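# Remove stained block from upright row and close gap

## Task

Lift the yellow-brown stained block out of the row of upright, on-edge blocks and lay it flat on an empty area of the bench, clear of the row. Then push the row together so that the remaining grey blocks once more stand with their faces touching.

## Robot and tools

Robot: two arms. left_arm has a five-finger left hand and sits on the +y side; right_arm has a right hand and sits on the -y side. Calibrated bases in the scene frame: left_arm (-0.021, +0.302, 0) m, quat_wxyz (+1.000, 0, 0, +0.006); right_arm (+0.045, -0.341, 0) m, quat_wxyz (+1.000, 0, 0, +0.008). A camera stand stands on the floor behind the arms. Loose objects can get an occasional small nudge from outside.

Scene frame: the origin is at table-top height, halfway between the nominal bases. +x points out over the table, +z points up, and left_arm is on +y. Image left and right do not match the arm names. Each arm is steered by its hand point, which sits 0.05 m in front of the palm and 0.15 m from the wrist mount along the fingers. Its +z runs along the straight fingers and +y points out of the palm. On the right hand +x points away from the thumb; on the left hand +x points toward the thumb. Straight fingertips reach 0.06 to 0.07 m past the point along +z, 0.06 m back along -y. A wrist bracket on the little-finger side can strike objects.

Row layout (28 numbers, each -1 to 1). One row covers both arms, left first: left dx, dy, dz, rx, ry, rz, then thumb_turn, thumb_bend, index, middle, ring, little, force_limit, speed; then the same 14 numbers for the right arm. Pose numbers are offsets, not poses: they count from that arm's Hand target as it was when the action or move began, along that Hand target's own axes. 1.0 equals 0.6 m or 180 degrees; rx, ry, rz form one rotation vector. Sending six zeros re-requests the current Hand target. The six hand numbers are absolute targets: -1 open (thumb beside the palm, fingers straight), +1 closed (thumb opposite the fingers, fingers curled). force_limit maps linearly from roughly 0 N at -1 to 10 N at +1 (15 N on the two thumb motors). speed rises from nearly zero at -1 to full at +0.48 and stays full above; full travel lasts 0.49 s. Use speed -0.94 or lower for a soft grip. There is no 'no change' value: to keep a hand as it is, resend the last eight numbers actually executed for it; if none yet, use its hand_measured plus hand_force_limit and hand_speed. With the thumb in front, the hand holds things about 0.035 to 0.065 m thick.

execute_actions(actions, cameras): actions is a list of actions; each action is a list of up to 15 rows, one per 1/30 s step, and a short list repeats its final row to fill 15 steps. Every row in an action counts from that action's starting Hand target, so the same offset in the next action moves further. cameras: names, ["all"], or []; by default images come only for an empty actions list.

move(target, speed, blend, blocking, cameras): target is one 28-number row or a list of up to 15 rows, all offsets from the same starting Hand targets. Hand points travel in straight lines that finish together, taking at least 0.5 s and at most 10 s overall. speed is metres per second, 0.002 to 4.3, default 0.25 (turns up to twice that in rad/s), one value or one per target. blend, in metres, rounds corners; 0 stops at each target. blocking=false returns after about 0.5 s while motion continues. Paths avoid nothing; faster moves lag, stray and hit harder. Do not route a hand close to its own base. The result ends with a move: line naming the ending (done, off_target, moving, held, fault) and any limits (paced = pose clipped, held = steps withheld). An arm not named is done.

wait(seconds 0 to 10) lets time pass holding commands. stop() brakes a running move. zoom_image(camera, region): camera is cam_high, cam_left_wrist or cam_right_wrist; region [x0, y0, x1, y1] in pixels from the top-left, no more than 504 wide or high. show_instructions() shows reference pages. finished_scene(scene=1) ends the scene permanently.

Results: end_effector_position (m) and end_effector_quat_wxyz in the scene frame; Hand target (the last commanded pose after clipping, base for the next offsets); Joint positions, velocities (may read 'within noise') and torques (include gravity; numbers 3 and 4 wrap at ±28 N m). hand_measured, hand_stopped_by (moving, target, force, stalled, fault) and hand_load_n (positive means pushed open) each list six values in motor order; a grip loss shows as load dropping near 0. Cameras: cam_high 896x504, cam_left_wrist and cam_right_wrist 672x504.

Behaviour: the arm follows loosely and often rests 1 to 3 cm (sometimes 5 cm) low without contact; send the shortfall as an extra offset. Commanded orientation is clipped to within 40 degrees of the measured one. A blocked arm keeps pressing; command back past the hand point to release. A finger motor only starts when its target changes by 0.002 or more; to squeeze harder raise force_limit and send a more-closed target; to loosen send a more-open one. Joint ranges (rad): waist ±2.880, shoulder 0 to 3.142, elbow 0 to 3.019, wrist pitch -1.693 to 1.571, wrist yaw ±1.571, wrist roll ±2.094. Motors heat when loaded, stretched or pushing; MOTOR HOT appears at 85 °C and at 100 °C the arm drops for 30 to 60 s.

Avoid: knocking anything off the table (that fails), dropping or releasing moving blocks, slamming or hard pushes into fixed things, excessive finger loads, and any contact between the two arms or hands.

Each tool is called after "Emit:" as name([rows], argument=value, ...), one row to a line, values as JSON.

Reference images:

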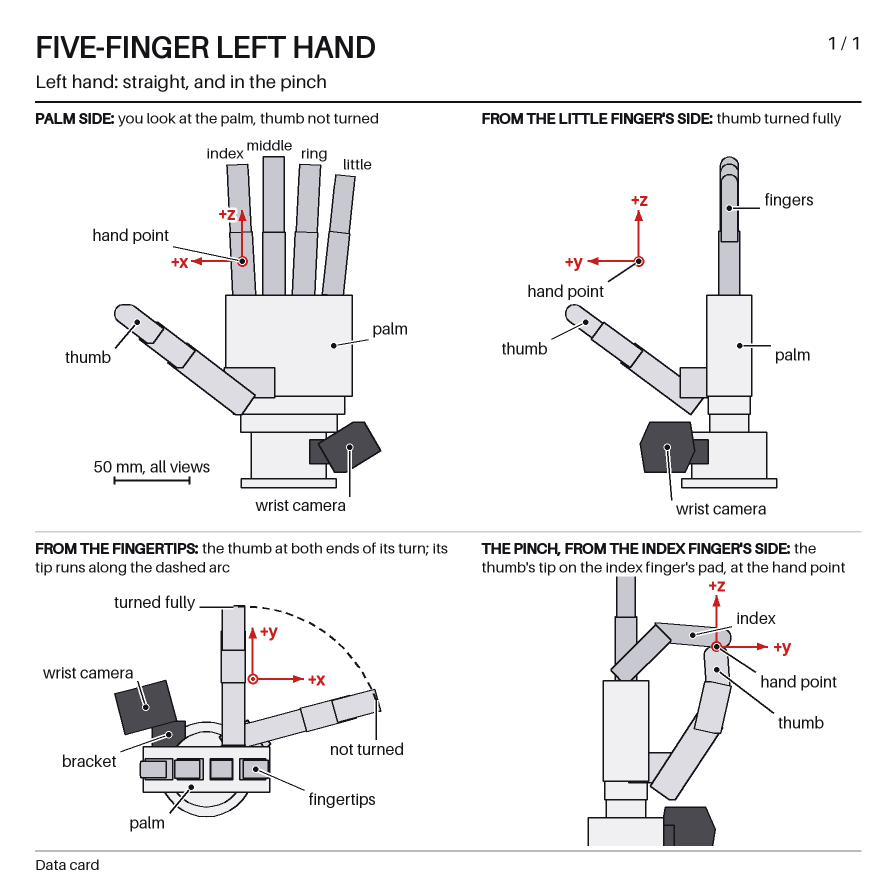

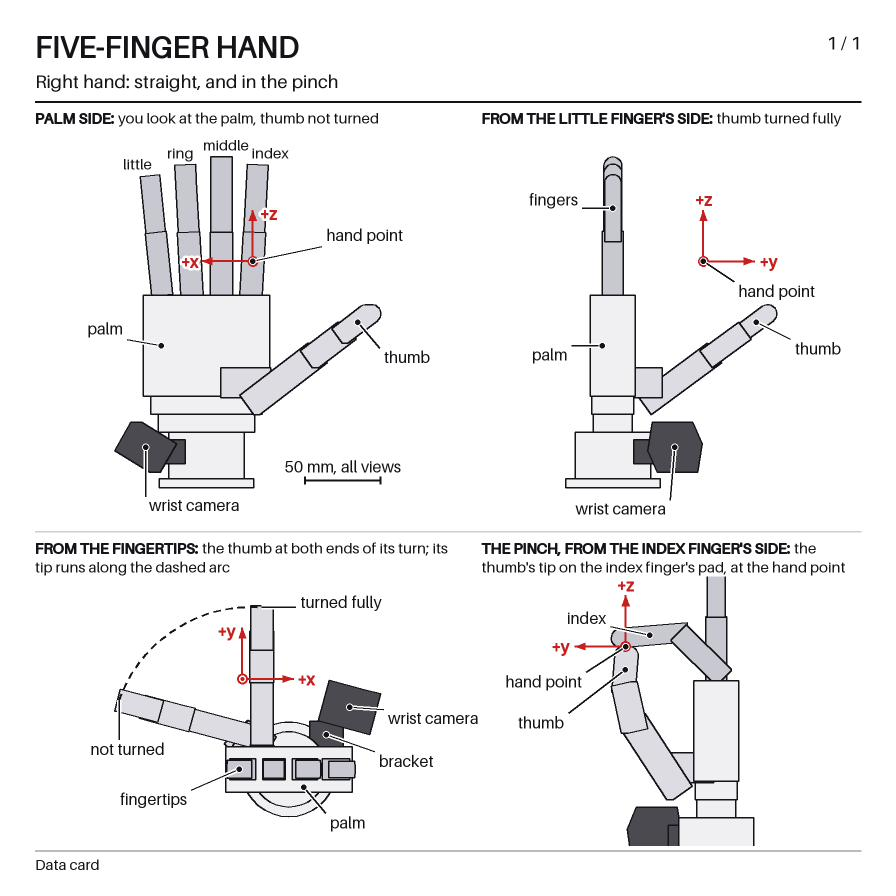

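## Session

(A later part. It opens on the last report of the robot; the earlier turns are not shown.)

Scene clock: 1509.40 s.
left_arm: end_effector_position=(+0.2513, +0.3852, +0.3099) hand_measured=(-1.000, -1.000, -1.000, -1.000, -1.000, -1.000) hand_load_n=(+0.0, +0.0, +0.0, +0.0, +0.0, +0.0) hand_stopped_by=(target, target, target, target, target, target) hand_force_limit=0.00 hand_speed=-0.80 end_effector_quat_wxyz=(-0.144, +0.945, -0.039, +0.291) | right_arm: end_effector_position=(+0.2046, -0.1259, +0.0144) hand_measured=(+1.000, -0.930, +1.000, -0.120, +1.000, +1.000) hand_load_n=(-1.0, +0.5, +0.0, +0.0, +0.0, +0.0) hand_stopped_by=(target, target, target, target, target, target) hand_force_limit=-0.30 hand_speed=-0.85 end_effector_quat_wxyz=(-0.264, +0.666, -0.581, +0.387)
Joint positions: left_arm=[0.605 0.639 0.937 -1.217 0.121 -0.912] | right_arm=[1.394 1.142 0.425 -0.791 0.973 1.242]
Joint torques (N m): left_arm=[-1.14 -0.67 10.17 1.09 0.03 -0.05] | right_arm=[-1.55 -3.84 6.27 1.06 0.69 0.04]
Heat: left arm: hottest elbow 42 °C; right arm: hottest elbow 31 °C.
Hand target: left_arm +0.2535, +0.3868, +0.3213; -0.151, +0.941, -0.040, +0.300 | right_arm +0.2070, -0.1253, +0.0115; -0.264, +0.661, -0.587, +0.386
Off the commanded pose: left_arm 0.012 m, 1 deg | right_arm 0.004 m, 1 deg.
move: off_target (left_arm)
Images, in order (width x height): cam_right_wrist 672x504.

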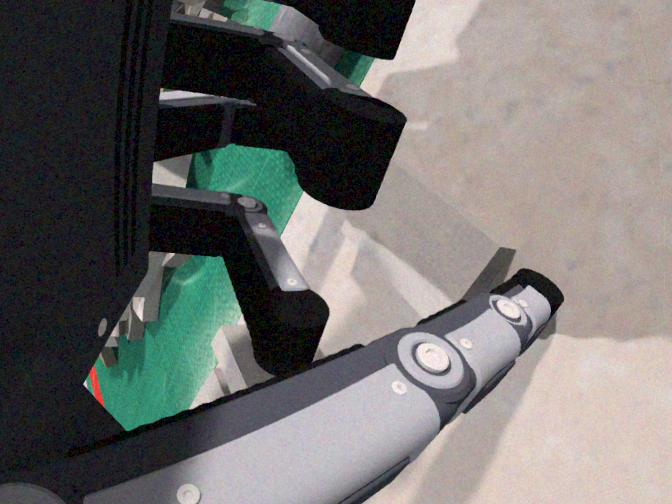

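Emit:
move(target=[0,0,0,0,0,0,-1,-1,-1,-1,-1,-1,0,-0.8,0.002,-0.0013,-0.0059,0,0,0,1,-0.8,1,0.5,1,1,-0.3,-0.85], speed=0.05, cameras=["cam_right_wrist"])

Emit:
zoom_image(camera="cam_right_wrist", region=[260, 70, 600, 400])

Scene clock: 1525.03 s.
left_arm: end_effector_position=(+0.2513, +0.3852, +0.3099) hand_measured=(-1.000, -1.000, -1.000, -1.000, -1.000, -1.000) hand_load_n=(+0.0, +0.0, +0.5, +0.0, +0.0, +0.0) hand_stopped_by=(target, target, target, target, target, target) hand_force_limit=0.00 hand_speed=-0.80 end_effector_quat_wxyz=(-0.144, +0.945, -0.039, +0.291) | right_arm: end_effector_position=(+0.2047, -0.1253, +0.0145) hand_measured=(+1.000, -0.836, +1.000, +0.070, +1.000, +1.000) hand_load_n=(+0.5, +8.5, +0.0, +6.5, +0.0, +0.0) hand_stopped_by=(target, force, target, force, target, target) hand_force_limit=-0.30 hand_speed=-0.85 end_effector_quat_wxyz=(-0.265, +0.664, -0.583, +0.386)
Joint positions: left_arm=[0.605 0.639 0.937 -1.217 0.121 -0.912] | right_arm=[1.394 1.142 0.425 -0.79 0.973 1.248]
Joint torques (N m): left_arm=[-1.26 -0.79 10.11 1.16 0.03 -0.03] | right_arm=[-0.79 -4.54 6.61 -0.18 0.72 0.17]
Heat: left arm: hottest elbow 42 °C; right arm: hottest elbow 31 °C.
Hand target: left_arm +0.2535, +0.3868, +0.3213; -0.151, +0.941, -0.040, +0.300 | right_arm +0.2045, -0.1259, +0.0144; -0.264, +0.661, -0.587, +0.386
Off the commanded pose: left_arm 0.012 m, 1 deg | right_arm 0.001 m, 1 deg.
move: off_target (left_arm)
Images, in order (width x height): cam_right_wrist 672x504.

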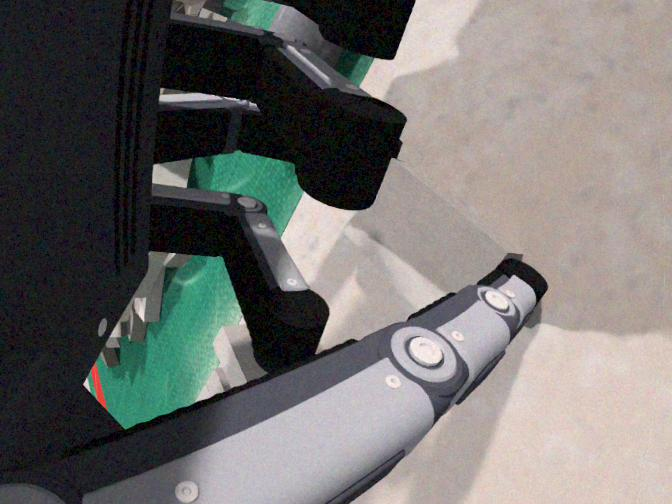

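Scaled by 1.482 from the camera's 672x504 image, which has a finer 960x720 frame.

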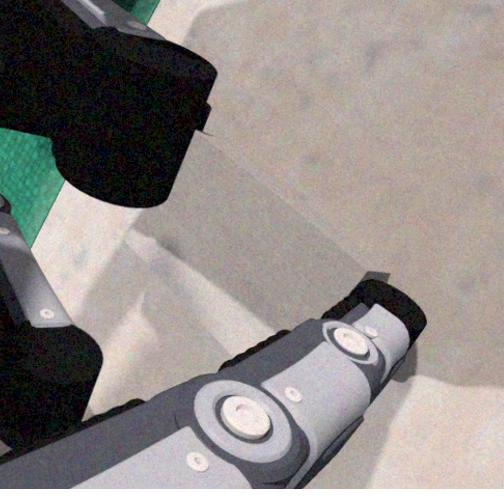

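Emit:
move([
  [0,0,0,0,0,0,-1,-1,-1,-1,-1,-1,0,-0.8,0,0,0,0,0,0,1,-0.93,1,-0.12,1,1,-0.5,-0.8],
  [0,0,0,0,0,0,-1,-1,-1,-1,-1,-1,0,-0.8,-0.0013,-0.0332,-0.0183,0,0,0,1,-0.93,1,-0.12,1,1,-0.5,-0.8],
  [0,0,0,0,0,0,-1,-1,-1,-1,-1,-1,0,-0.8,-0.0093,0,0.005,0,0,0,1,-0.93,1,-0.12,1,1,-0.5,-0.8],
], speed=0.05, cameras=["cam_right_wrist"])

Emit:
zoom_image(camera="cam_right_wrist", region=[260, 70, 600, 400])

Scene clock: 1547.70 s.
left_arm: end_effector_position=(+0.2513, +0.3852, +0.3099) hand_measured=(-1.000, -1.000, -1.000, -1.000, -1.000, -1.000) hand_load_n=(-0.5, +0.0, +0.0, -0.5, +0.0, +0.0) hand_stopped_by=(target, target, target, target, target, target) hand_force_limit=0.00 hand_speed=-0.80 end_effector_quat_wxyz=(-0.144, +0.945, -0.039, +0.291) | right_arm: end_effector_position=(+0.2052, -0.1227, +0.0143) hand_measured=(+1.000, -0.930, +1.000, -0.120, +1.000, +1.000) hand_load_n=(-1.0, +0.5, +0.0, -0.5, +0.0, +0.0) hand_stopped_by=(target, target, target, target, target, target) hand_force_limit=-0.50 hand_speed=-0.80 end_effector_quat_wxyz=(-0.263, +0.664, -0.583, +0.387)
Joint positions: left_arm=[0.605 0.639 0.937 -1.217 0.121 -0.912] | right_arm=[1.394 1.158 0.435 -0.794 0.973 1.251]
Joint torques (N m): left_arm=[-1.79 -0.38 10.15 1.22 0.02 -0.05] | right_arm=[-1.26 -3.96 6.34 1.14 0.69 0.02]
Heat: left arm: hottest elbow 42 °C; right arm: hottest elbow 31 °C.
Hand target: left_arm +0.2535, +0.3868, +0.3213; -0.151, +0.941, -0.040, +0.300 | right_arm +0.2069, -0.1208, +0.0115; -0.263, +0.661, -0.587, +0.386
Off the commanded pose: left_arm 0.012 m, 1 deg | right_arm 0.004 m, 1 deg.
move: off_target (left_arm)
Images, in order (width x height): cam_right_wrist 672x504.

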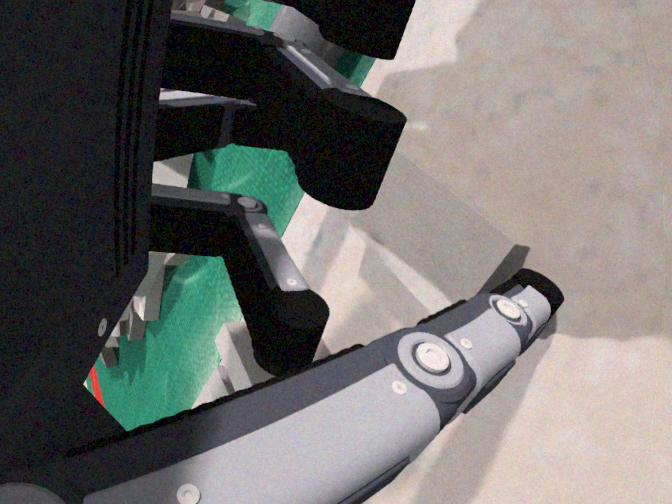

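Scaled by 1.482 from the camera's 672x504 image, which has a finer 960x720 frame.

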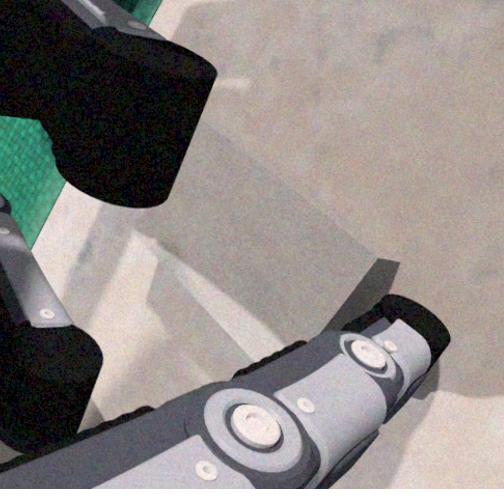

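Emit:
move(target=[0,0,0,0,0,0,-1,-1,-1,-1,-1,-1,0,-0.8,-0.003,0.003,-0.005,0,0,0,1,-0.78,1,0.5,1,1,-0.45,-0.9], speed=0.05, cameras=["cam_right_wrist"])

Emit:
zoom_image(camera="cam_right_wrist", region=[260, 70, 600, 400])

Scene clock: 1553.90 s.
left_arm: end_effector_position=(+0.2513, +0.3852, +0.3099) hand_measured=(-1.000, -1.000, -1.000, -1.000, -1.000, -1.000) hand_load_n=(+0.0, +0.0, +0.0, +0.0, +0.0, +0.0) hand_stopped_by=(target, target, target, target, target, target) hand_force_limit=0.00 hand_speed=-0.80 end_effector_quat_wxyz=(-0.144, +0.945, -0.039, +0.291) | right_arm: end_effector_position=(+0.2052, -0.1222, +0.0134) hand_measured=(+1.000, -0.838, +1.000, +0.064, +1.000, +1.000) hand_load_n=(-1.5, +6.5, +0.0, +4.5, +0.5, +0.0) hand_stopped_by=(target, force, target, force, target, target) hand_force_limit=-0.45 hand_speed=-0.90 end_effector_quat_wxyz=(-0.263, +0.663, -0.585, +0.386)
Joint positions: left_arm=[0.605 0.639 0.937 -1.217 0.121 -0.912] | right_arm=[1.394 1.162 0.435 -0.792 0.972 1.259]
Joint torques (N m): left_arm=[-1.44 -0.5 10.07 1.22 0.03 -0.05] | right_arm=[0.09 -3.49 6.84 0.14 0.78 0.25]
Heat: left arm: hottest elbow 42 °C; right arm: hottest elbow 31 °C.
Hand target: left_arm +0.2535, +0.3868, +0.3213; -0.151, +0.941, -0.040, +0.300 | right_arm +0.2034, -0.1190, +0.0114; -0.264, +0.661, -0.587, +0.386
Off the commanded pose: left_arm 0.012 m, 1 deg | right_arm 0.004 m, 0 deg.
move: off_target (left_arm)
Images, in order (width x height): cam_right_wrist 672x504.

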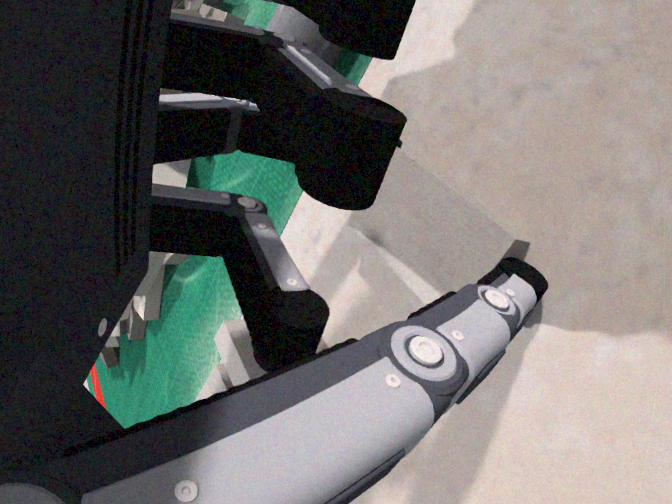

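Scaled by 1.482 from the camera's 672x504 image, which has a finer 960x720 frame.

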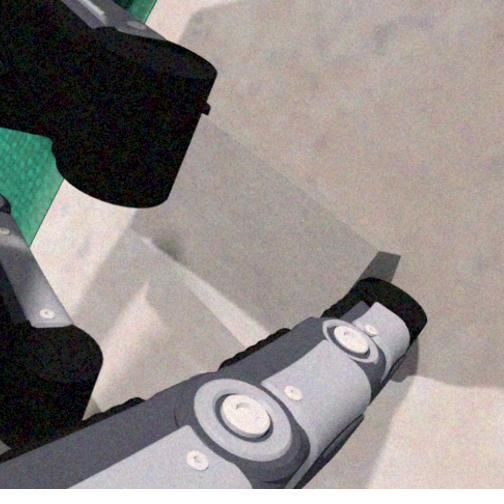

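Emit:
move([
  [0,0,0,0,0,0,-1,-1,-1,-1,-1,-1,0,-0.8,0.0103,-0.066,-0.0463,0,-0.0638,0.091,1,-0.78,1,0.5,1,1,-0.45,-0.9],
  [0,0,0,0,0,0,-1,-1,-1,-1,-1,-1,0,-0.8,-0.032,-0.0622,-0.0463,0,-0.1594,0.2275,1,-0.78,1,0.5,1,1,-0.45,-0.9],
], speed=0.12, blend=[0.02, 0], cameras=["cam_right_wrist"])

Emit:
zoom_image(camera="cam_right_wrist", region=[260, 70, 600, 400])

Scene clock: 1568.93 s.
left_arm: end_effector_position=(+0.2513, +0.3852, +0.3099) hand_measured=(-1.000, -1.000, -1.000, -1.000, -1.000, -1.000) hand_load_n=(+0.0, +0.0, +0.0, +0.0, +0.0, +0.0) hand_stopped_by=(target, target, target, target, target, target) hand_force_limit=0.00 hand_speed=-0.80 end_effector_quat_wxyz=(-0.144, +0.945, -0.039, +0.291) | right_arm: end_effector_position=(+0.1956, -0.0942, +0.0460) hand_measured=(+1.000, -0.838, +1.000, +0.064, +1.000, +1.000) hand_load_n=(+0.0, +5.5, +0.0, +4.5, +0.0, +0.0) hand_stopped_by=(target, force, target, force, target, target) hand_force_limit=-0.45 hand_speed=-0.90 end_effector_quat_wxyz=(+0.506, -0.508, +0.689, -0.105)
Joint positions: left_arm=[0.605 0.639 0.937 -1.217 0.121 -0.912] | right_arm=[1.31 0.542 0.056 -0.213 0.762 1.256]
Joint torques (N m): left_arm=[-1.44 -0.62 10.11 1.25 0.04 -0.03] | right_arm=[-2.08 0.5 8.69 2.71 0.32 0.24]
Heat: left arm: hottest elbow 43 °C; right arm: hottest elbow 31 °C.
Hand target: left_arm +0.2535, +0.3868, +0.3213; -0.151, +0.941, -0.040, +0.300 | right_arm +0.2018, -0.0909, +0.0532; +0.515, -0.490, +0.697, -0.098
Off the commanded pose: left_arm 0.012 m, 1 deg | right_arm 0.010 m, 3 deg.
move: off_target (left_arm, right_arm)
Images, in order (width x height): cam_right_wrist 672x504.

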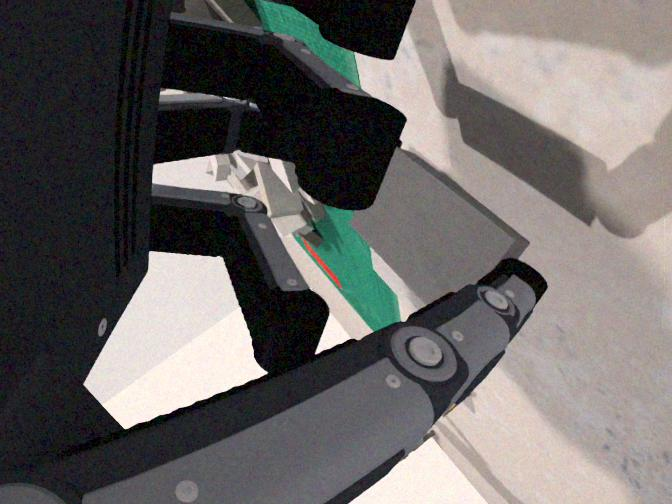

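Scaled by 1.482 from the camera's 672x504 image, which has a finer 960x720 frame.

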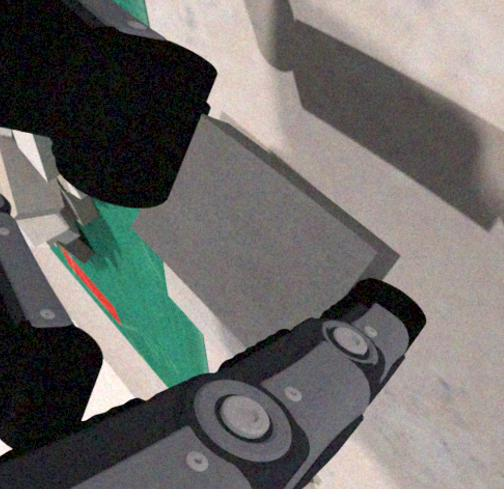

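Emit:
move([
  [0,0,0,0,0,0,-1,-1,-1,-1,-1,-1,0,-0.8,0.0147,0.0247,0.0137,0,0.0255,-0.0364,1,-0.78,1,0.5,1,1,-0.45,-0.9],
  [0,0,0,0,0,0,-1,-1,-1,-1,-1,-1,0,-0.8,0.0448,0.0262,0.0147,0,0.0255,-0.0364,1,-0.78,1,0.5,1,1,-0.45,-0.9],
], speed=[0.08, 0.03], cameras=["cam_right_wrist"])

Emit:
zoom_image(camera="cam_right_wrist", region=[260, 70, 600, 400])

Scene clock: 1598.33 s.
left_arm: end_effector_position=(+0.2513, +0.3852, +0.3099) hand_measured=(-1.000, -1.000, -1.000, -1.000, -1.000, -1.000) hand_load_n=(+0.0, +0.0, +0.0, +0.0, +0.0, +0.0) hand_stopped_by=(target, target, target, target, target, target) hand_force_limit=0.00 hand_speed=-0.80 end_effector_quat_wxyz=(-0.144, +0.945, -0.039, +0.291) | right_arm: end_effector_position=(+0.2008, -0.0985, +0.0268) hand_measured=(+1.000, -0.838, +1.000, +0.064, +1.000, +1.000) hand_load_n=(+0.5, +6.5, +0.0, +3.5, +0.0, +0.0) hand_stopped_by=(target, force, target, force, target, target) hand_force_limit=-0.45 hand_speed=-0.90 end_effector_quat_wxyz=(+0.483, -0.519, +0.689, -0.148)
Joint positions: left_arm=[0.605 0.639 0.937 -1.217 0.121 -0.912] | right_arm=[1.325 0.707 0.072 -0.165 0.817 1.271]
Joint torques (N m): left_arm=[-1.2 -0.38 10.11 1.25 0.01 -0.03] | right_arm=[-1.32 -0.56 6.89 1.88 -0.16 -0.13]
Heat: left arm: hottest elbow 43 °C; right arm: hottest elbow 32 °C.
Hand target: left_arm +0.2535, +0.3868, +0.3213; -0.151, +0.941, -0.040, +0.300 | right_arm +0.2000, -0.1008, +0.0224; +0.480, -0.524, +0.688, -0.147
Off the commanded pose: left_arm 0.012 m, 1 deg | right_arm 0.005 m, 1 deg.
move: off_target (left_arm)
Images, in order (width x height): cam_right_wrist 672x504.

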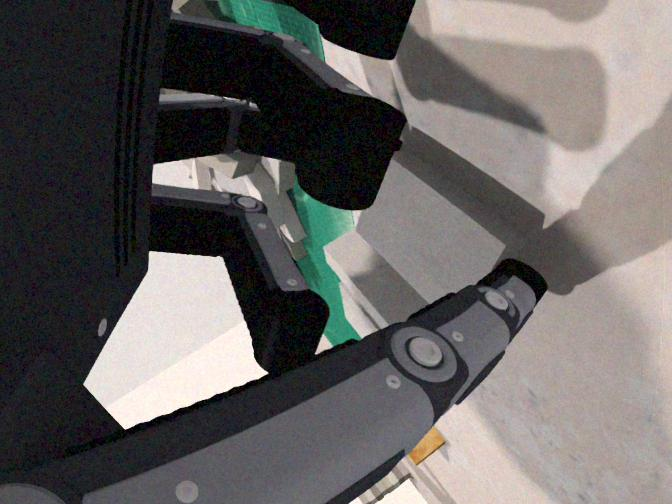

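Scaled by 1.482 from the camera's 672x504 image, which has a finer 960x720 frame.

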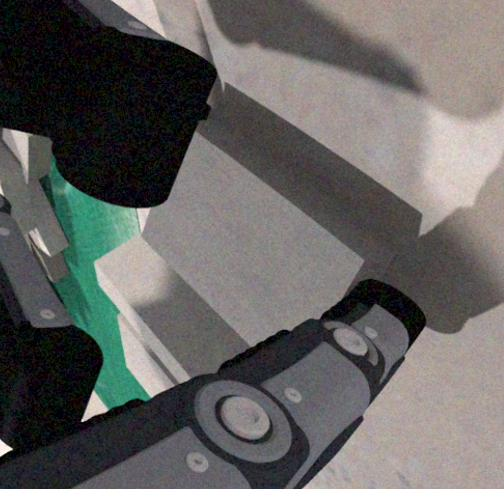

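Emit:
zoom_image(camera="cam_right_wrist", region=[390, 100, 570, 280])

Scaled by 2.800 from the camera's 672x504 image, which has a finer 960x720 frame.

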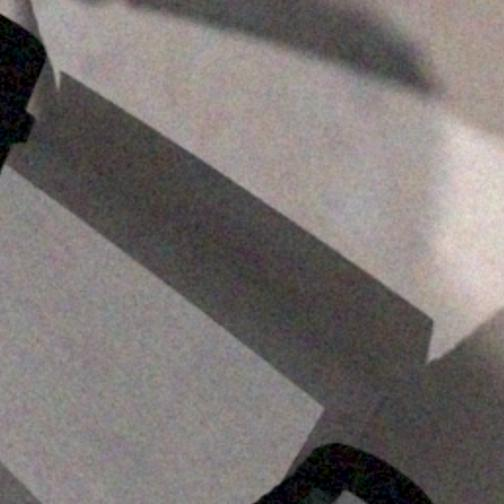

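Emit:
move([
  [0,0,0,0,0,0,-1,-1,-1,-1,-1,-1,0,-0.8,-0.0237,-0.004,-0.0028,0,0,0,1,-0.78,1,0.5,1,1,-0.45,-0.9],
  [0,0,0,0,0,0,-1,-1,-1,-1,-1,-1,0,-0.8,-0.007,0.0032,0.0023,0,0,0,1,-0.78,1,0.5,1,1,-0.45,-0.9],
  [0,0,0,0,0,0,-1,-1,-1,-1,-1,-1,0,-0.8,0.0175,-0.0005,-0.0003,0,0,0,1,-0.78,1,0.5,1,1,-0.45,-0.9],
], speed=[0.06, 0.04, 0.03], blend=[0, 0.003, 0], cameras=["cam_right_wrist"])

Emit:
zoom_image(camera="cam_right_wrist", region=[260, 70, 600, 400])

Scene clock: 1653.00 s.
left_arm: end_effector_position=(+0.2513, +0.3852, +0.3099) hand_measured=(-1.000, -1.000, -1.000, -1.000, -1.000, -1.000) hand_load_n=(-0.5, +0.0, +0.0, +0.0, +0.0, +0.0) hand_stopped_by=(target, target, target, target, target, target) hand_force_limit=0.00 hand_speed=-0.80 end_effector_quat_wxyz=(-0.144, +0.945, -0.039, +0.291) | right_arm: end_effector_position=(+0.1994, -0.1002, +0.0274) hand_measured=(+1.000, -0.838, +1.000, +0.064, +1.000, +1.000) hand_load_n=(+0.0, +5.5, +0.0, +5.0, +0.0, +0.0) hand_stopped_by=(target, force, target, force, target, target) hand_force_limit=-0.45 hand_speed=-0.90 end_effector_quat_wxyz=(+0.491, -0.515, +0.690, -0.134)
Joint positions: left_arm=[0.605 0.639 0.937 -1.217 0.121 -0.912] | right_arm=[1.316 0.662 0.048 -0.148 0.799 1.262]
Joint torques (N m): left_arm=[-1.49 -0.5 10.19 1.2 0.02 -0.04] | right_arm=[-1.96 -0.44 6.75 0.95 0.08 -0.17]
Heat: left arm: hottest elbow 43 °C; right arm: hottest elbow 32 °C.
Hand target: left_arm +0.2535, +0.3868, +0.3213; -0.151, +0.941, -0.040, +0.300 | right_arm +0.2002, -0.1099, +0.0175; +0.480, -0.524, +0.688, -0.147
Off the commanded pose: left_arm 0.012 m, 1 deg | right_arm 0.014 m, 2 deg.
move: off_target (left_arm, right_arm)
Images, in order (width x height): cam_right_wrist 672x504.

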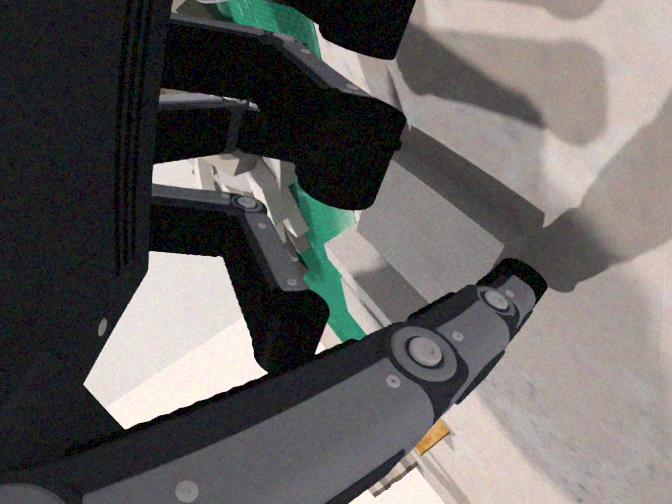

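Scaled by 1.482 from the camera's 672x504 image, which has a finer 960x720 frame.

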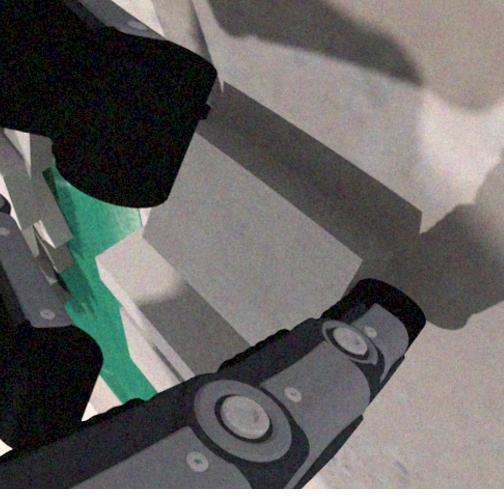

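Emit:
move(target=[0,0,0,0,0,0,-1,-1,-1,-1,-1,-1,0,-0.8,0.0157,-0.0105,-0.0073,0,0,0,1,-0.78,1,0.5,1,1,-0.45,-0.9], speed=0.04, cameras=["cam_right_wrist"])

Emit:
zoom_image(camera="cam_right_wrist", region=[260, 70, 600, 400])

Scene clock: 1691.43 s.
left_arm: end_effector_position=(+0.2513, +0.3852, +0.3099) hand_measured=(-1.000, -1.000, -1.000, -1.000, -1.000, -1.000) hand_load_n=(+0.0, +0.0, +0.0, +0.0, +0.0, +0.0) hand_stopped_by=(target, target, target, target, target, target) hand_force_limit=0.00 hand_speed=-0.80 end_effector_quat_wxyz=(-0.144, +0.945, -0.039, +0.291) | right_arm: end_effector_position=(+0.1988, -0.1111, +0.0279) hand_measured=(+1.000, -0.838, +1.000, +0.064, +1.000, +1.000) hand_load_n=(+0.5, +6.0, +0.0, +4.5, +0.0, +0.0) hand_stopped_by=(target, force, target, force, target, target) hand_force_limit=-0.45 hand_speed=-0.90 end_effector_quat_wxyz=(+0.492, -0.517, +0.688, -0.131)
Joint positions: left_arm=[0.605 0.639 0.937 -1.217 0.121 -0.912] | right_arm=[1.288 0.535 0.027 -0.228 0.772 1.23]
Joint torques (N m): left_arm=[-1.44 -0.56 10.09 1.24 0 -0.04] | right_arm=[-2.2 0.32 7.49 0.57 0.31 -0.17]
Heat: left arm: hottest elbow 43 °C; right arm: hottest elbow 31 °C.
Hand target: left_arm +0.2535, +0.3868, +0.3213; -0.151, +0.941, -0.040, +0.300 | right_arm +0.2004, -0.1219, +0.0194; +0.480, -0.524, +0.688, -0.147
Off the commanded pose: left_arm 0.012 m, 1 deg | right_arm 0.014 m, 2 deg.
move: off_target (left_arm, right_arm)
Images, in order (width x height): cam_right_wrist 672x504.

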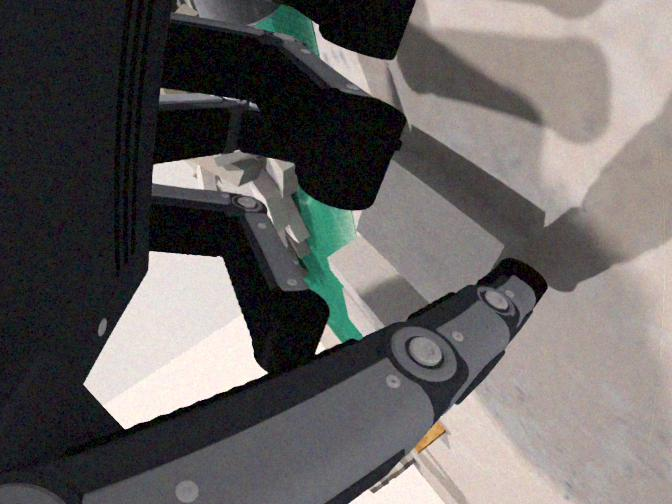

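Scaled by 1.482 from the camera's 672x504 image, which has a finer 960x720 frame.

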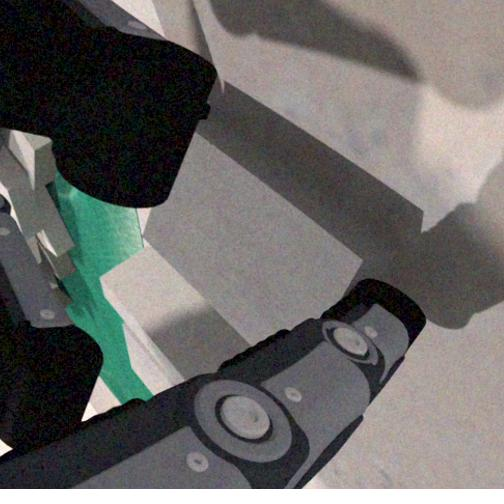

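Emit:
move([
  [0,0,0,0,0,0,-1,-1,-1,-1,-1,-1,0,-0.8,-0.0313,-0.0272,-0.0157,0,0.0638,-0.091,1,-0.78,1,0.5,1,1,-0.45,-0.9],
  [0,0,0,0,0,0,-1,-1,-1,-1,-1,-1,0,-0.8,-0.0012,0.0105,0.0125,0,0.1339,-0.1911,1,-0.78,1,0.5,1,1,-0.45,-0.9],
], speed=[0.12, 0.06], blend=[0.01, 0], cameras=["cam_right_wrist"])

Emit:
zoom_image(camera="cam_right_wrist", region=[260, 70, 600, 400])

Scene clock: 1778.37 s.
left_arm: end_effector_position=(+0.2513, +0.3852, +0.3099) hand_measured=(-1.000, -1.000, -1.000, -1.000, -1.000, -1.000) hand_load_n=(+0.0, +0.0, +0.0, +0.0, +0.5, +0.0) hand_stopped_by=(target, target, target, target, target, target) hand_force_limit=0.00 hand_speed=-0.80 end_effector_quat_wxyz=(-0.144, +0.945, -0.039, +0.291) | right_arm: end_effector_position=(+0.2043, -0.1283, +0.0125) hand_measured=(+1.000, -0.838, +1.000, +0.064, +1.000, +1.000) hand_load_n=(-5.5, +8.0, +0.0, +3.5, +0.0, +0.0) hand_stopped_by=(target, force, target, force, target, target) hand_force_limit=-0.45 hand_speed=-0.90 end_effector_quat_wxyz=(-0.256, +0.669, -0.577, +0.393)
Joint positions: left_arm=[0.605 0.639 0.937 -1.217 0.121 -0.912] | right_arm=[1.395 1.158 0.429 -0.804 0.975 1.244]
Joint torques (N m): left_arm=[-1.03 -0.32 10.07 1.16 0.05 -0.06] | right_arm=[0.26 -2.55 7.71 0.4 0.6 0.49]
Heat: left arm: hottest elbow 43 °C; right arm: hottest elbow 32 °C.
Hand target: left_arm +0.2535, +0.3868, +0.3213; -0.151, +0.941, -0.040, +0.300 | right_arm +0.2028, -0.1165, +0.0115; -0.264, +0.661, -0.587, +0.386
Off the commanded pose: left_arm 0.012 m, 1 deg | right_arm 0.012 m, 2 deg.
move: off_target (left_arm, right_arm)
Images, in order (width x height): cam_right_wrist 672x504.

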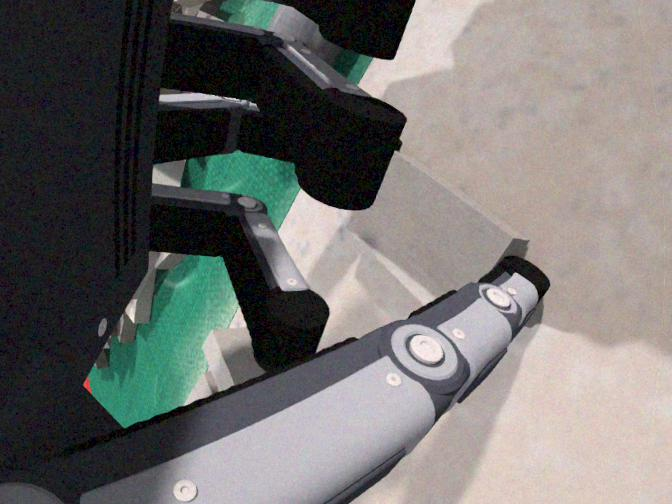

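Scaled by 1.482 from the camera's 672x504 image, which has a finer 960x720 frame.

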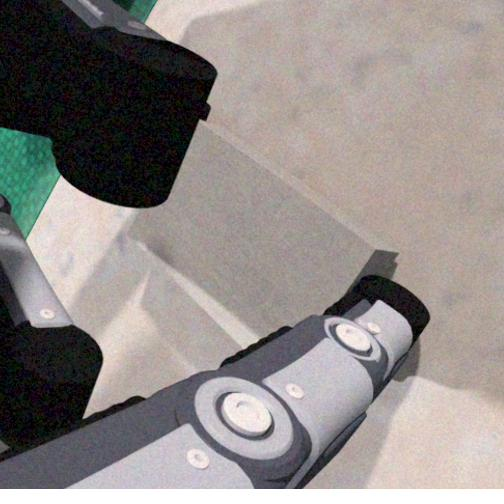

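Emit:
move([
  [0,0,0,0,0,0,-1,-1,-1,-1,-1,-1,0,-0.8,0.0195,-0.0043,0,0,0,0,1,-0.93,1,-0.12,1,1,-0.45,-0.8],
  [0,0,0,0,0,0,-1,-1,-1,-1,-1,-1,0,-0.8,0.0302,-0.038,-0.0192,0,-0.0383,0.0546,1,-0.93,1,-0.12,1,1,-0.45,-0.8],
  [0,0,0,0,0,0,-1,-1,-1,-1,-1,-1,0,-0.8,0.0215,-0.0093,0.002,0,-0.0861,0.1229,1,-0.93,1,-0.12,1,1,-0.45,-0.8],
], speed=[0.05, 0.08, 0.05], cameras=["cam_right_wrist"])

Emit:
zoom_image(camera="cam_right_wrist", region=[260, 70, 600, 400])

Scene clock: 1803.30 s.
left_arm: end_effector_position=(+0.2513, +0.3852, +0.3099) hand_measured=(-1.000, -1.000, -1.000, -1.000, -1.000, -1.000) hand_load_n=(+0.0, +0.0, +0.0, +0.0, +0.0, +0.0) hand_stopped_by=(target, target, target, target, target, target) hand_force_limit=0.00 hand_speed=-0.80 end_effector_quat_wxyz=(-0.144, +0.945, -0.039, +0.291) | right_arm: end_effector_position=(+0.2067, -0.1247, +0.0239) hand_measured=(+1.000, -0.930, +1.000, -0.120, +1.000, +1.000) hand_load_n=(+0.0, +0.0, +0.0, -2.0, +0.0, +0.0) hand_stopped_by=(target, target, target, target, target, target) hand_force_limit=-0.45 hand_speed=-0.80 end_effector_quat_wxyz=(+0.414, -0.581, +0.659, -0.238)
Joint positions: left_arm=[0.605 0.639 0.937 -1.217 0.121 -0.912] | right_arm=[1.302 0.71 0.164 -0.432 0.854 1.168]
Joint torques (N m): left_arm=[-1.2 -0.67 10.11 1.21 0.03 -0.04] | right_arm=[-1.9 -0.67 6.9 1.8 -0.2 -0.08]
Heat: left arm: hottest elbow 43 °C; right arm: hottest elbow 31 °C.
Hand target: left_arm +0.2535, +0.3868, +0.3213; -0.151, +0.941, -0.040, +0.300 | right_arm +0.2072, -0.1284, +0.0178; +0.409, -0.582, +0.662, -0.236
Off the commanded pose: left_arm 0.012 m, 1 deg | right_arm 0.007 m, 1 deg.
move: off_target (left_arm)
Images, in order (width x height): cam_right_wrist 672x504.

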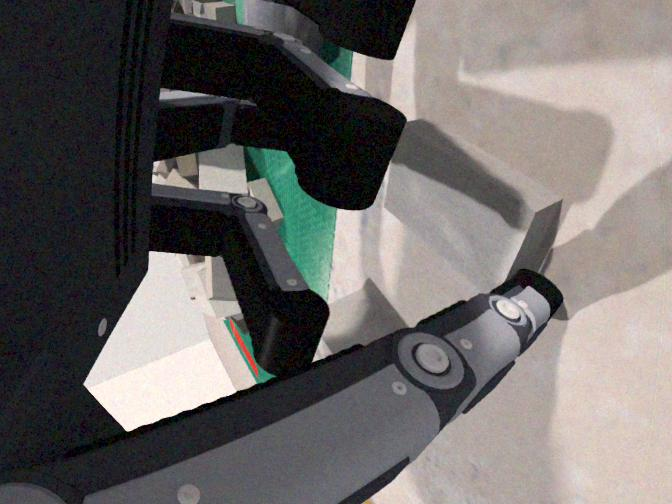

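Scaled by 1.482 from the camera's 672x504 image, which has a finer 960x720 frame.

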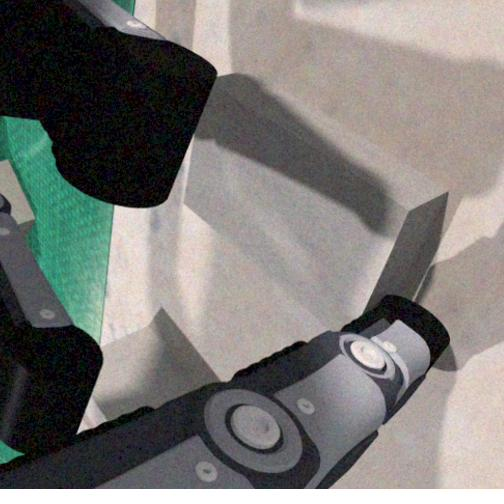

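Emit:
move([
  [0,0,0,0,0,0,-1,-1,-1,-1,-1,-1,0,-0.8,0.001,-0.0333,-0.0197,0,0,0,1,-0.93,1,-0.22,1,1,-0.45,-0.8],
  [0,0,0,0,0,0,-1,-1,-1,-1,-1,-1,0,-0.8,0.0092,-0.0033,0.0015,0,0,0,1,-0.93,1,-0.22,1,1,-0.45,-0.8],
], speed=[0.06, 0.05], cameras=["cam_right_wrist"])

Emit:
zoom_image(camera="cam_right_wrist", region=[260, 70, 600, 400])

Scene clock: 1828.77 s.
left_arm: end_effector_position=(+0.2513, +0.3852, +0.3099) hand_measured=(-1.000, -1.000, -1.000, -1.000, -1.000, -1.000) hand_load_n=(+0.0, +0.0, +0.0, +0.0, +0.0, +0.0) hand_stopped_by=(target, target, target, target, target, target) hand_force_limit=0.00 hand_speed=-0.80 end_effector_quat_wxyz=(-0.144, +0.945, -0.039, +0.291) | right_arm: end_effector_position=(+0.2081, -0.1306, +0.0246) hand_measured=(+1.000, -0.930, +1.000, -0.220, +1.000, +1.000) hand_load_n=(+0.0, +0.0, +0.0, -1.0, +0.0, +0.0) hand_stopped_by=(target, target, target, target, target, target) hand_force_limit=-0.45 hand_speed=-0.80 end_effector_quat_wxyz=(+0.416, -0.580, +0.661, -0.233)
Joint positions: left_arm=[0.605 0.639 0.937 -1.217 0.121 -0.912] | right_arm=[1.274 0.653 0.148 -0.439 0.831 1.135]
Joint torques (N m): left_arm=[-1.26 -0.44 10.11 1.17 0.03 -0.05] | right_arm=[-1.85 1.14 7.28 1.99 0.18 -0.04]
Heat: left arm: hottest elbow 43 °C; right arm: hottest elbow 31 °C.
Hand target: left_arm +0.2535, +0.3868, +0.3213; -0.151, +0.941, -0.040, +0.300 | right_arm +0.2091, -0.1340, +0.0174; +0.409, -0.582, +0.662, -0.236
Off the commanded pose: left_arm 0.012 m, 1 deg | right_arm 0.008 m, 1 deg.
move: off_target (left_arm)
Images, in order (width x height): cam_right_wrist 672x504.

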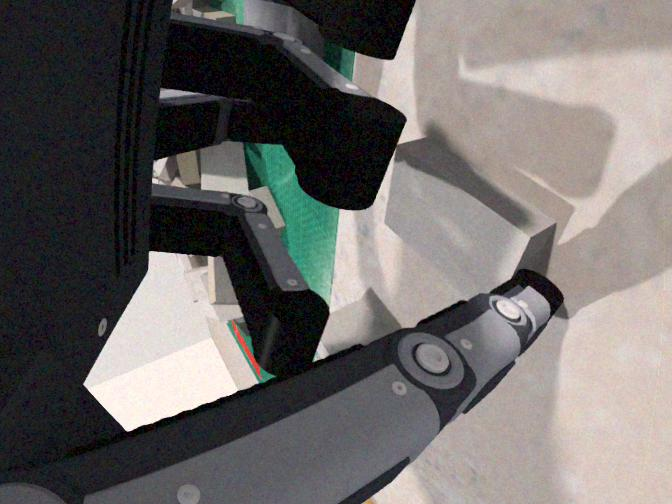

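Scaled by 1.482 from the camera's 672x504 image, which has a finer 960x720 frame.

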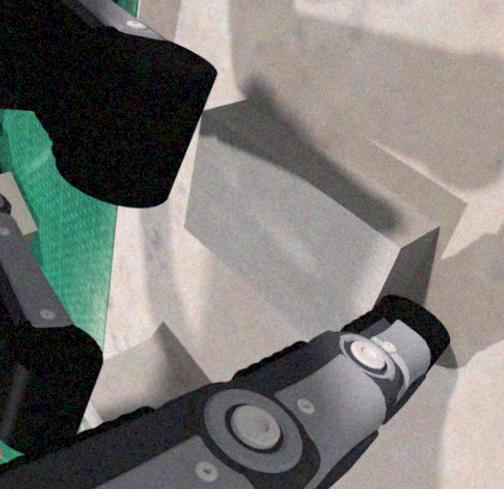

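Emit:
move([
  [0,0,0,0,0,0,-1,-1,-1,-1,-1,-1,0,-0.8,-0.0086,-0.0267,-0.0185,0,0,0,1,-0.93,1,-0.22,1,1,-0.45,-0.8],
  [0,0,0,0,0,0,-1,-1,-1,-1,-1,-1,0,-0.8,0.002,0.0063,0.0044,0,0,0,1,-0.93,1,-0.22,1,1,-0.45,-0.8],
], speed=[0.06, 0.05], cameras=["cam_right_wrist"])

Emit:
zoom_image(camera="cam_right_wrist", region=[260, 70, 600, 400])

Scene clock: 1847.27 s.
left_arm: end_effector_position=(+0.2513, +0.3852, +0.3099) hand_measured=(-1.000, -1.000, -1.000, -1.000, -1.000, -1.000) hand_load_n=(+0.0, +0.0, +0.0, +0.0, +0.0, +0.0) hand_stopped_by=(target, target, target, target, target, target) hand_force_limit=0.00 hand_speed=-0.80 end_effector_quat_wxyz=(-0.144, +0.945, -0.039, +0.291) | right_arm: end_effector_position=(+0.2103, -0.1296, +0.0241) hand_measured=(+1.000, -0.930, +1.000, -0.220, +1.000, +1.000) hand_load_n=(+0.0, +0.5, +0.0, -1.0, +0.0, +0.0) hand_stopped_by=(target, target, target, target, target, target) hand_force_limit=-0.45 hand_speed=-0.80 end_effector_quat_wxyz=(+0.420, -0.576, +0.661, -0.235)
Joint positions: left_arm=[0.605 0.639 0.937 -1.217 0.121 -0.912] | right_arm=[1.272 0.666 0.143 -0.413 0.84 1.135]
Joint torques (N m): left_arm=[-1.38 -0.56 10.13 1.21 0.04 -0.04] | right_arm=[-1.49 1.26 6.84 1.78 -0.15 -0.02]
Heat: left arm: hottest elbow 43 °C; right arm: hottest elbow 31 °C.
Hand target: left_arm +0.2535, +0.3868, +0.3213; -0.151, +0.941, -0.040, +0.300 | right_arm +0.2092, -0.1339, +0.0127; +0.409, -0.582, +0.662, -0.236
Off the commanded pose: left_arm 0.012 m, 1 deg | right_arm 0.012 m, 1 deg.
move: off_target (left_arm, right_arm)
Images, in order (width x height): cam_right_wrist 672x504.

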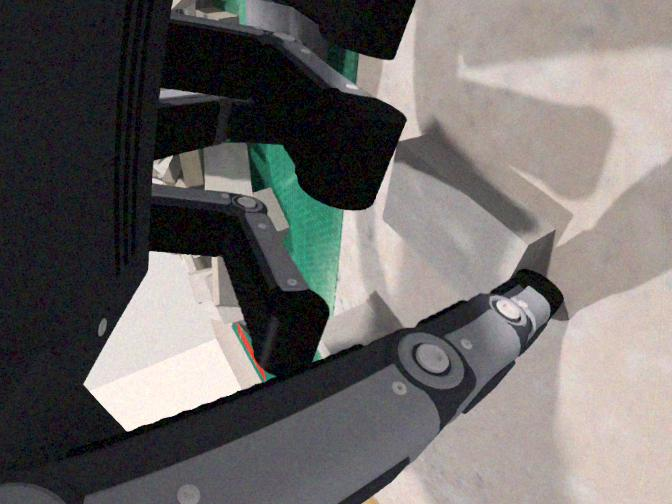

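Scaled by 1.482 from the camera's 672x504 image, which has a finer 960x720 frame.

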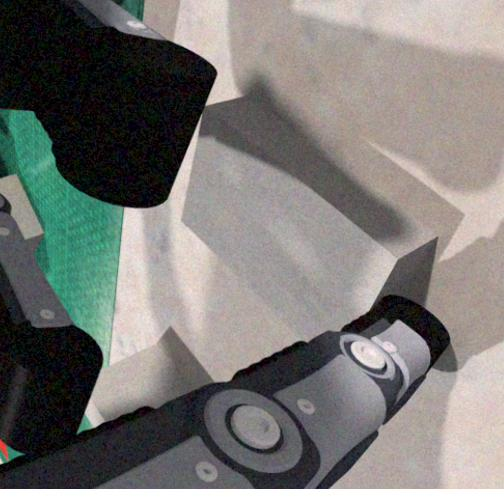

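Emit:
move([
  [0,0,0,0,0,0,-1,-1,-1,-1,-1,-1,0,-0.8,-0.0152,-0.0297,-0.0228,0,0,0,1,-0.93,1,-0.22,1,1,-0.45,-0.8],
  [0,0,0,0,0,0,-1,-1,-1,-1,-1,-1,0,-0.8,-0.0055,0,-0.002,0,0,0,1,-0.93,1,-0.22,1,1,-0.45,-0.8],
  [0,0,0,0,0,0,-1,-1,-1,-1,-1,-1,0,-0.8,-0.0055,0,-0.002,0,0,0,1,-0.75,1,0.5,1,1,-0.4,-0.88],
], speed=[0.06, 0.05, 0.05], cameras=["cam_right_wrist"])

Emit:
zoom_image(camera="cam_right_wrist", region=[260, 70, 600, 400])

Scene clock: 1866.27 s.
left_arm: end_effector_position=(+0.2513, +0.3852, +0.3099) hand_measured=(-1.000, -1.000, -1.000, -1.000, -1.000, -1.000) hand_load_n=(+0.0, +0.0, +0.0, +0.0, +0.0, +0.0) hand_stopped_by=(target, target, target, target, target, target) hand_force_limit=0.00 hand_speed=-0.80 end_effector_quat_wxyz=(-0.144, +0.945, -0.039, +0.291) | right_arm: end_effector_position=(+0.2107, -0.1280, +0.0230) hand_measured=(+1.000, -0.796, +1.000, +0.034, +1.000, +1.000) hand_load_n=(+0.0, +5.5, +0.0, +5.0, +0.0, +0.0) hand_stopped_by=(target, force, target, force, target, target) hand_force_limit=-0.40 hand_speed=-0.88 end_effector_quat_wxyz=(+0.416, -0.578, +0.661, -0.237)
Joint positions: left_arm=[0.605 0.639 0.937 -1.217 0.121 -0.912] | right_arm=[1.272 0.69 0.15 -0.405 0.839 1.135]
Joint torques (N m): left_arm=[-1.44 -0.5 10.17 1.21 0.03 -0.05] | right_arm=[-0.67 0.62 6.95 1.61 0.12 0.12]
Heat: left arm: hottest elbow 43 °C; right arm: hottest elbow 31 °C.
Hand target: left_arm +0.2535, +0.3868, +0.3213; -0.151, +0.941, -0.040, +0.300 | right_arm +0.2081, -0.1308, +0.0143; +0.409, -0.582, +0.662, -0.236
Off the commanded pose: left_arm 0.012 m, 1 deg | right_arm 0.010 m, 1 deg.
move: off_target (left_arm)
Images, in order (width x height): cam_right_wrist 672x504.

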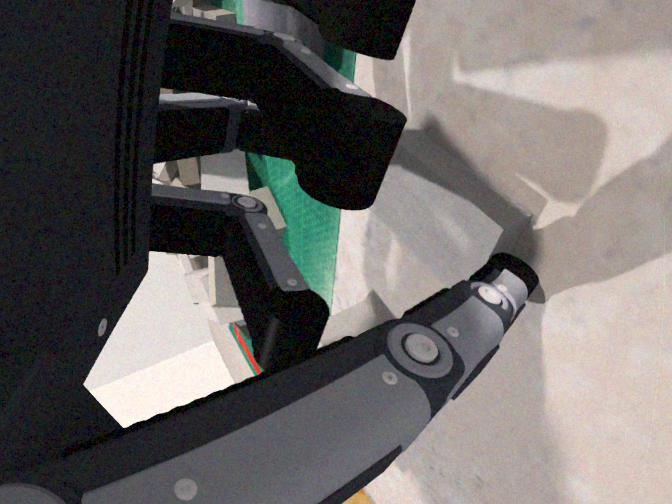

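Scaled by 1.482 from the camera's 672x504 image, which has a finer 960x720 frame.

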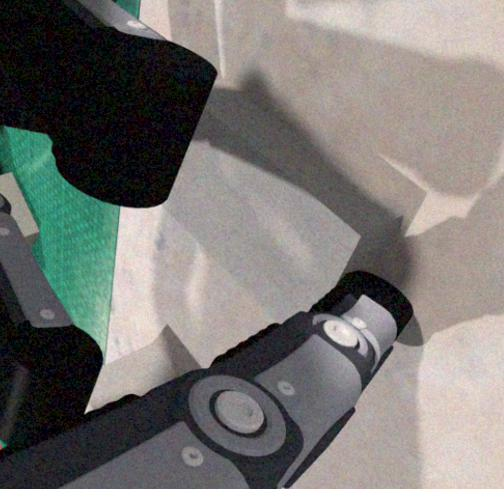

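Emit:
move([
  [0,0,0,0,0,0,-1,-1,-1,-1,-1,-1,0,-0.8,-0.0297,-0.0632,-0.0463,0,0.0638,-0.091,1,-0.75,1,0.5,1,1,-0.4,-0.88],
  [0,0,0,0,0,0,-1,-1,-1,-1,-1,-1,0,-0.8,-0.0352,-0.0327,-0.027,0,0.2009,-0.2867,1,-0.75,1,0.5,1,1,-0.4,-0.88],
], speed=[0.1, 0.14], blend=[0.01, 0], cameras=["cam_high", "cam_right_wrist"])

Emit:
zoom_image(camera="cam_right_wrist", region=[260, 70, 600, 400])

Emit:
zoom_image(camera="cam_high", region=[340, 170, 460, 260])

Scene clock: 1883.87 s.
left_arm: end_effector_position=(+0.2513, +0.3852, +0.3099) hand_measured=(-1.000, -1.000, -1.000, -1.000, -1.000, -1.000) hand_load_n=(-0.5, +0.0, +0.0, +0.0, +0.0, +0.0) hand_stopped_by=(target, target, target, target, target, target) hand_force_limit=0.00 hand_speed=-0.80 end_effector_quat_wxyz=(-0.144, +0.945, -0.039, +0.291) | right_arm: end_effector_position=(+0.2078, -0.1304, +0.0400) hand_measured=(+1.000, -0.796, +1.000, +0.034, +1.000, +1.000) hand_load_n=(+0.5, +5.5, +0.0, +4.5, +0.0, +0.0) hand_stopped_by=(target, force, target, force, target, target) hand_force_limit=-0.40 hand_speed=-0.88 end_effector_quat_wxyz=(-0.041, +0.707, -0.443, +0.550)
Joint positions: left_arm=[0.605 0.639 0.937 -1.217 0.121 -0.912] | right_arm=[1.428 1.593 0.776 -1.439 1.039 1.393]
Joint torques (N m): left_arm=[-1.08 -0.56 10.11 1.13 0.03 -0.05] | right_arm=[0.62 -8.94 7.3 -1.84 0.84 0.06]
Heat: left arm: hottest elbow 44 °C; right arm: hottest elbow 31 °C.
Hand target: left_arm +0.2535, +0.3868, +0.3213; -0.151, +0.941, -0.040, +0.300 | right_arm +0.2060, -0.1173, +0.0443; -0.049, +0.709, -0.438, +0.551
Off the commanded pose: left_arm 0.012 m, 1 deg | right_arm 0.014 m, 1 deg.
move: off_target (left_arm, right_arm)
Images, in order (width x height): cam_high 896x504, cam_right_wrist 672x504.

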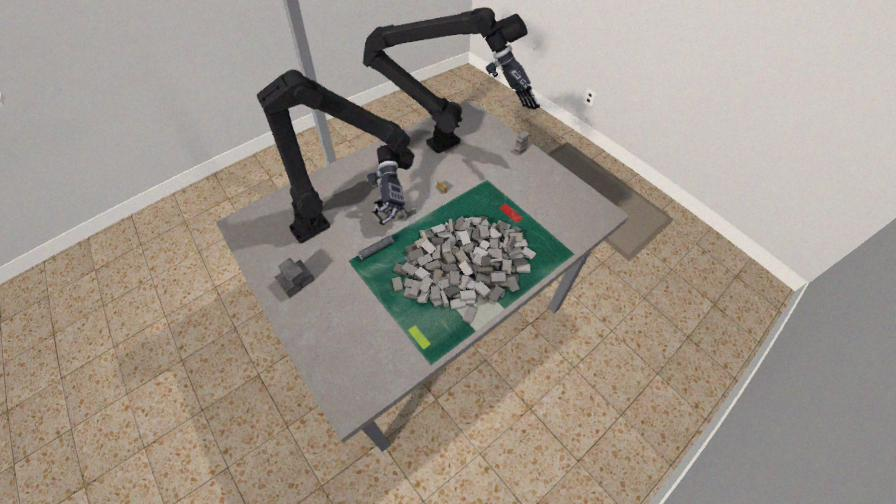

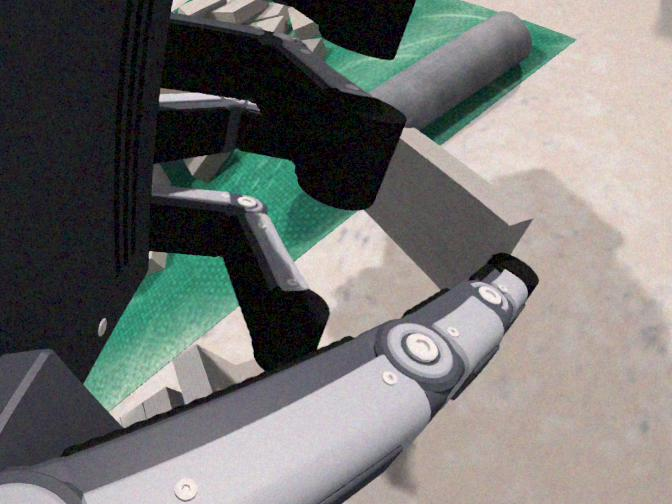

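Scaled by 1.482 from the camera's 672x504 image, which has a finer 960x720 frame.

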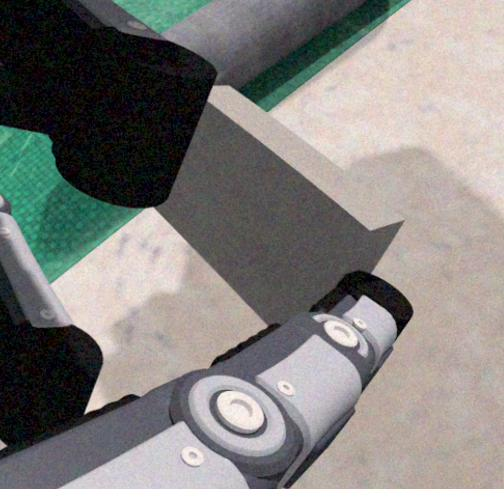

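Scaled by 4.200 from the camera's 896x504 image, which has a finer 1280x720 frame.

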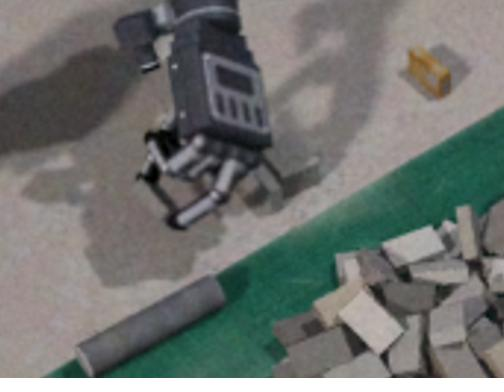

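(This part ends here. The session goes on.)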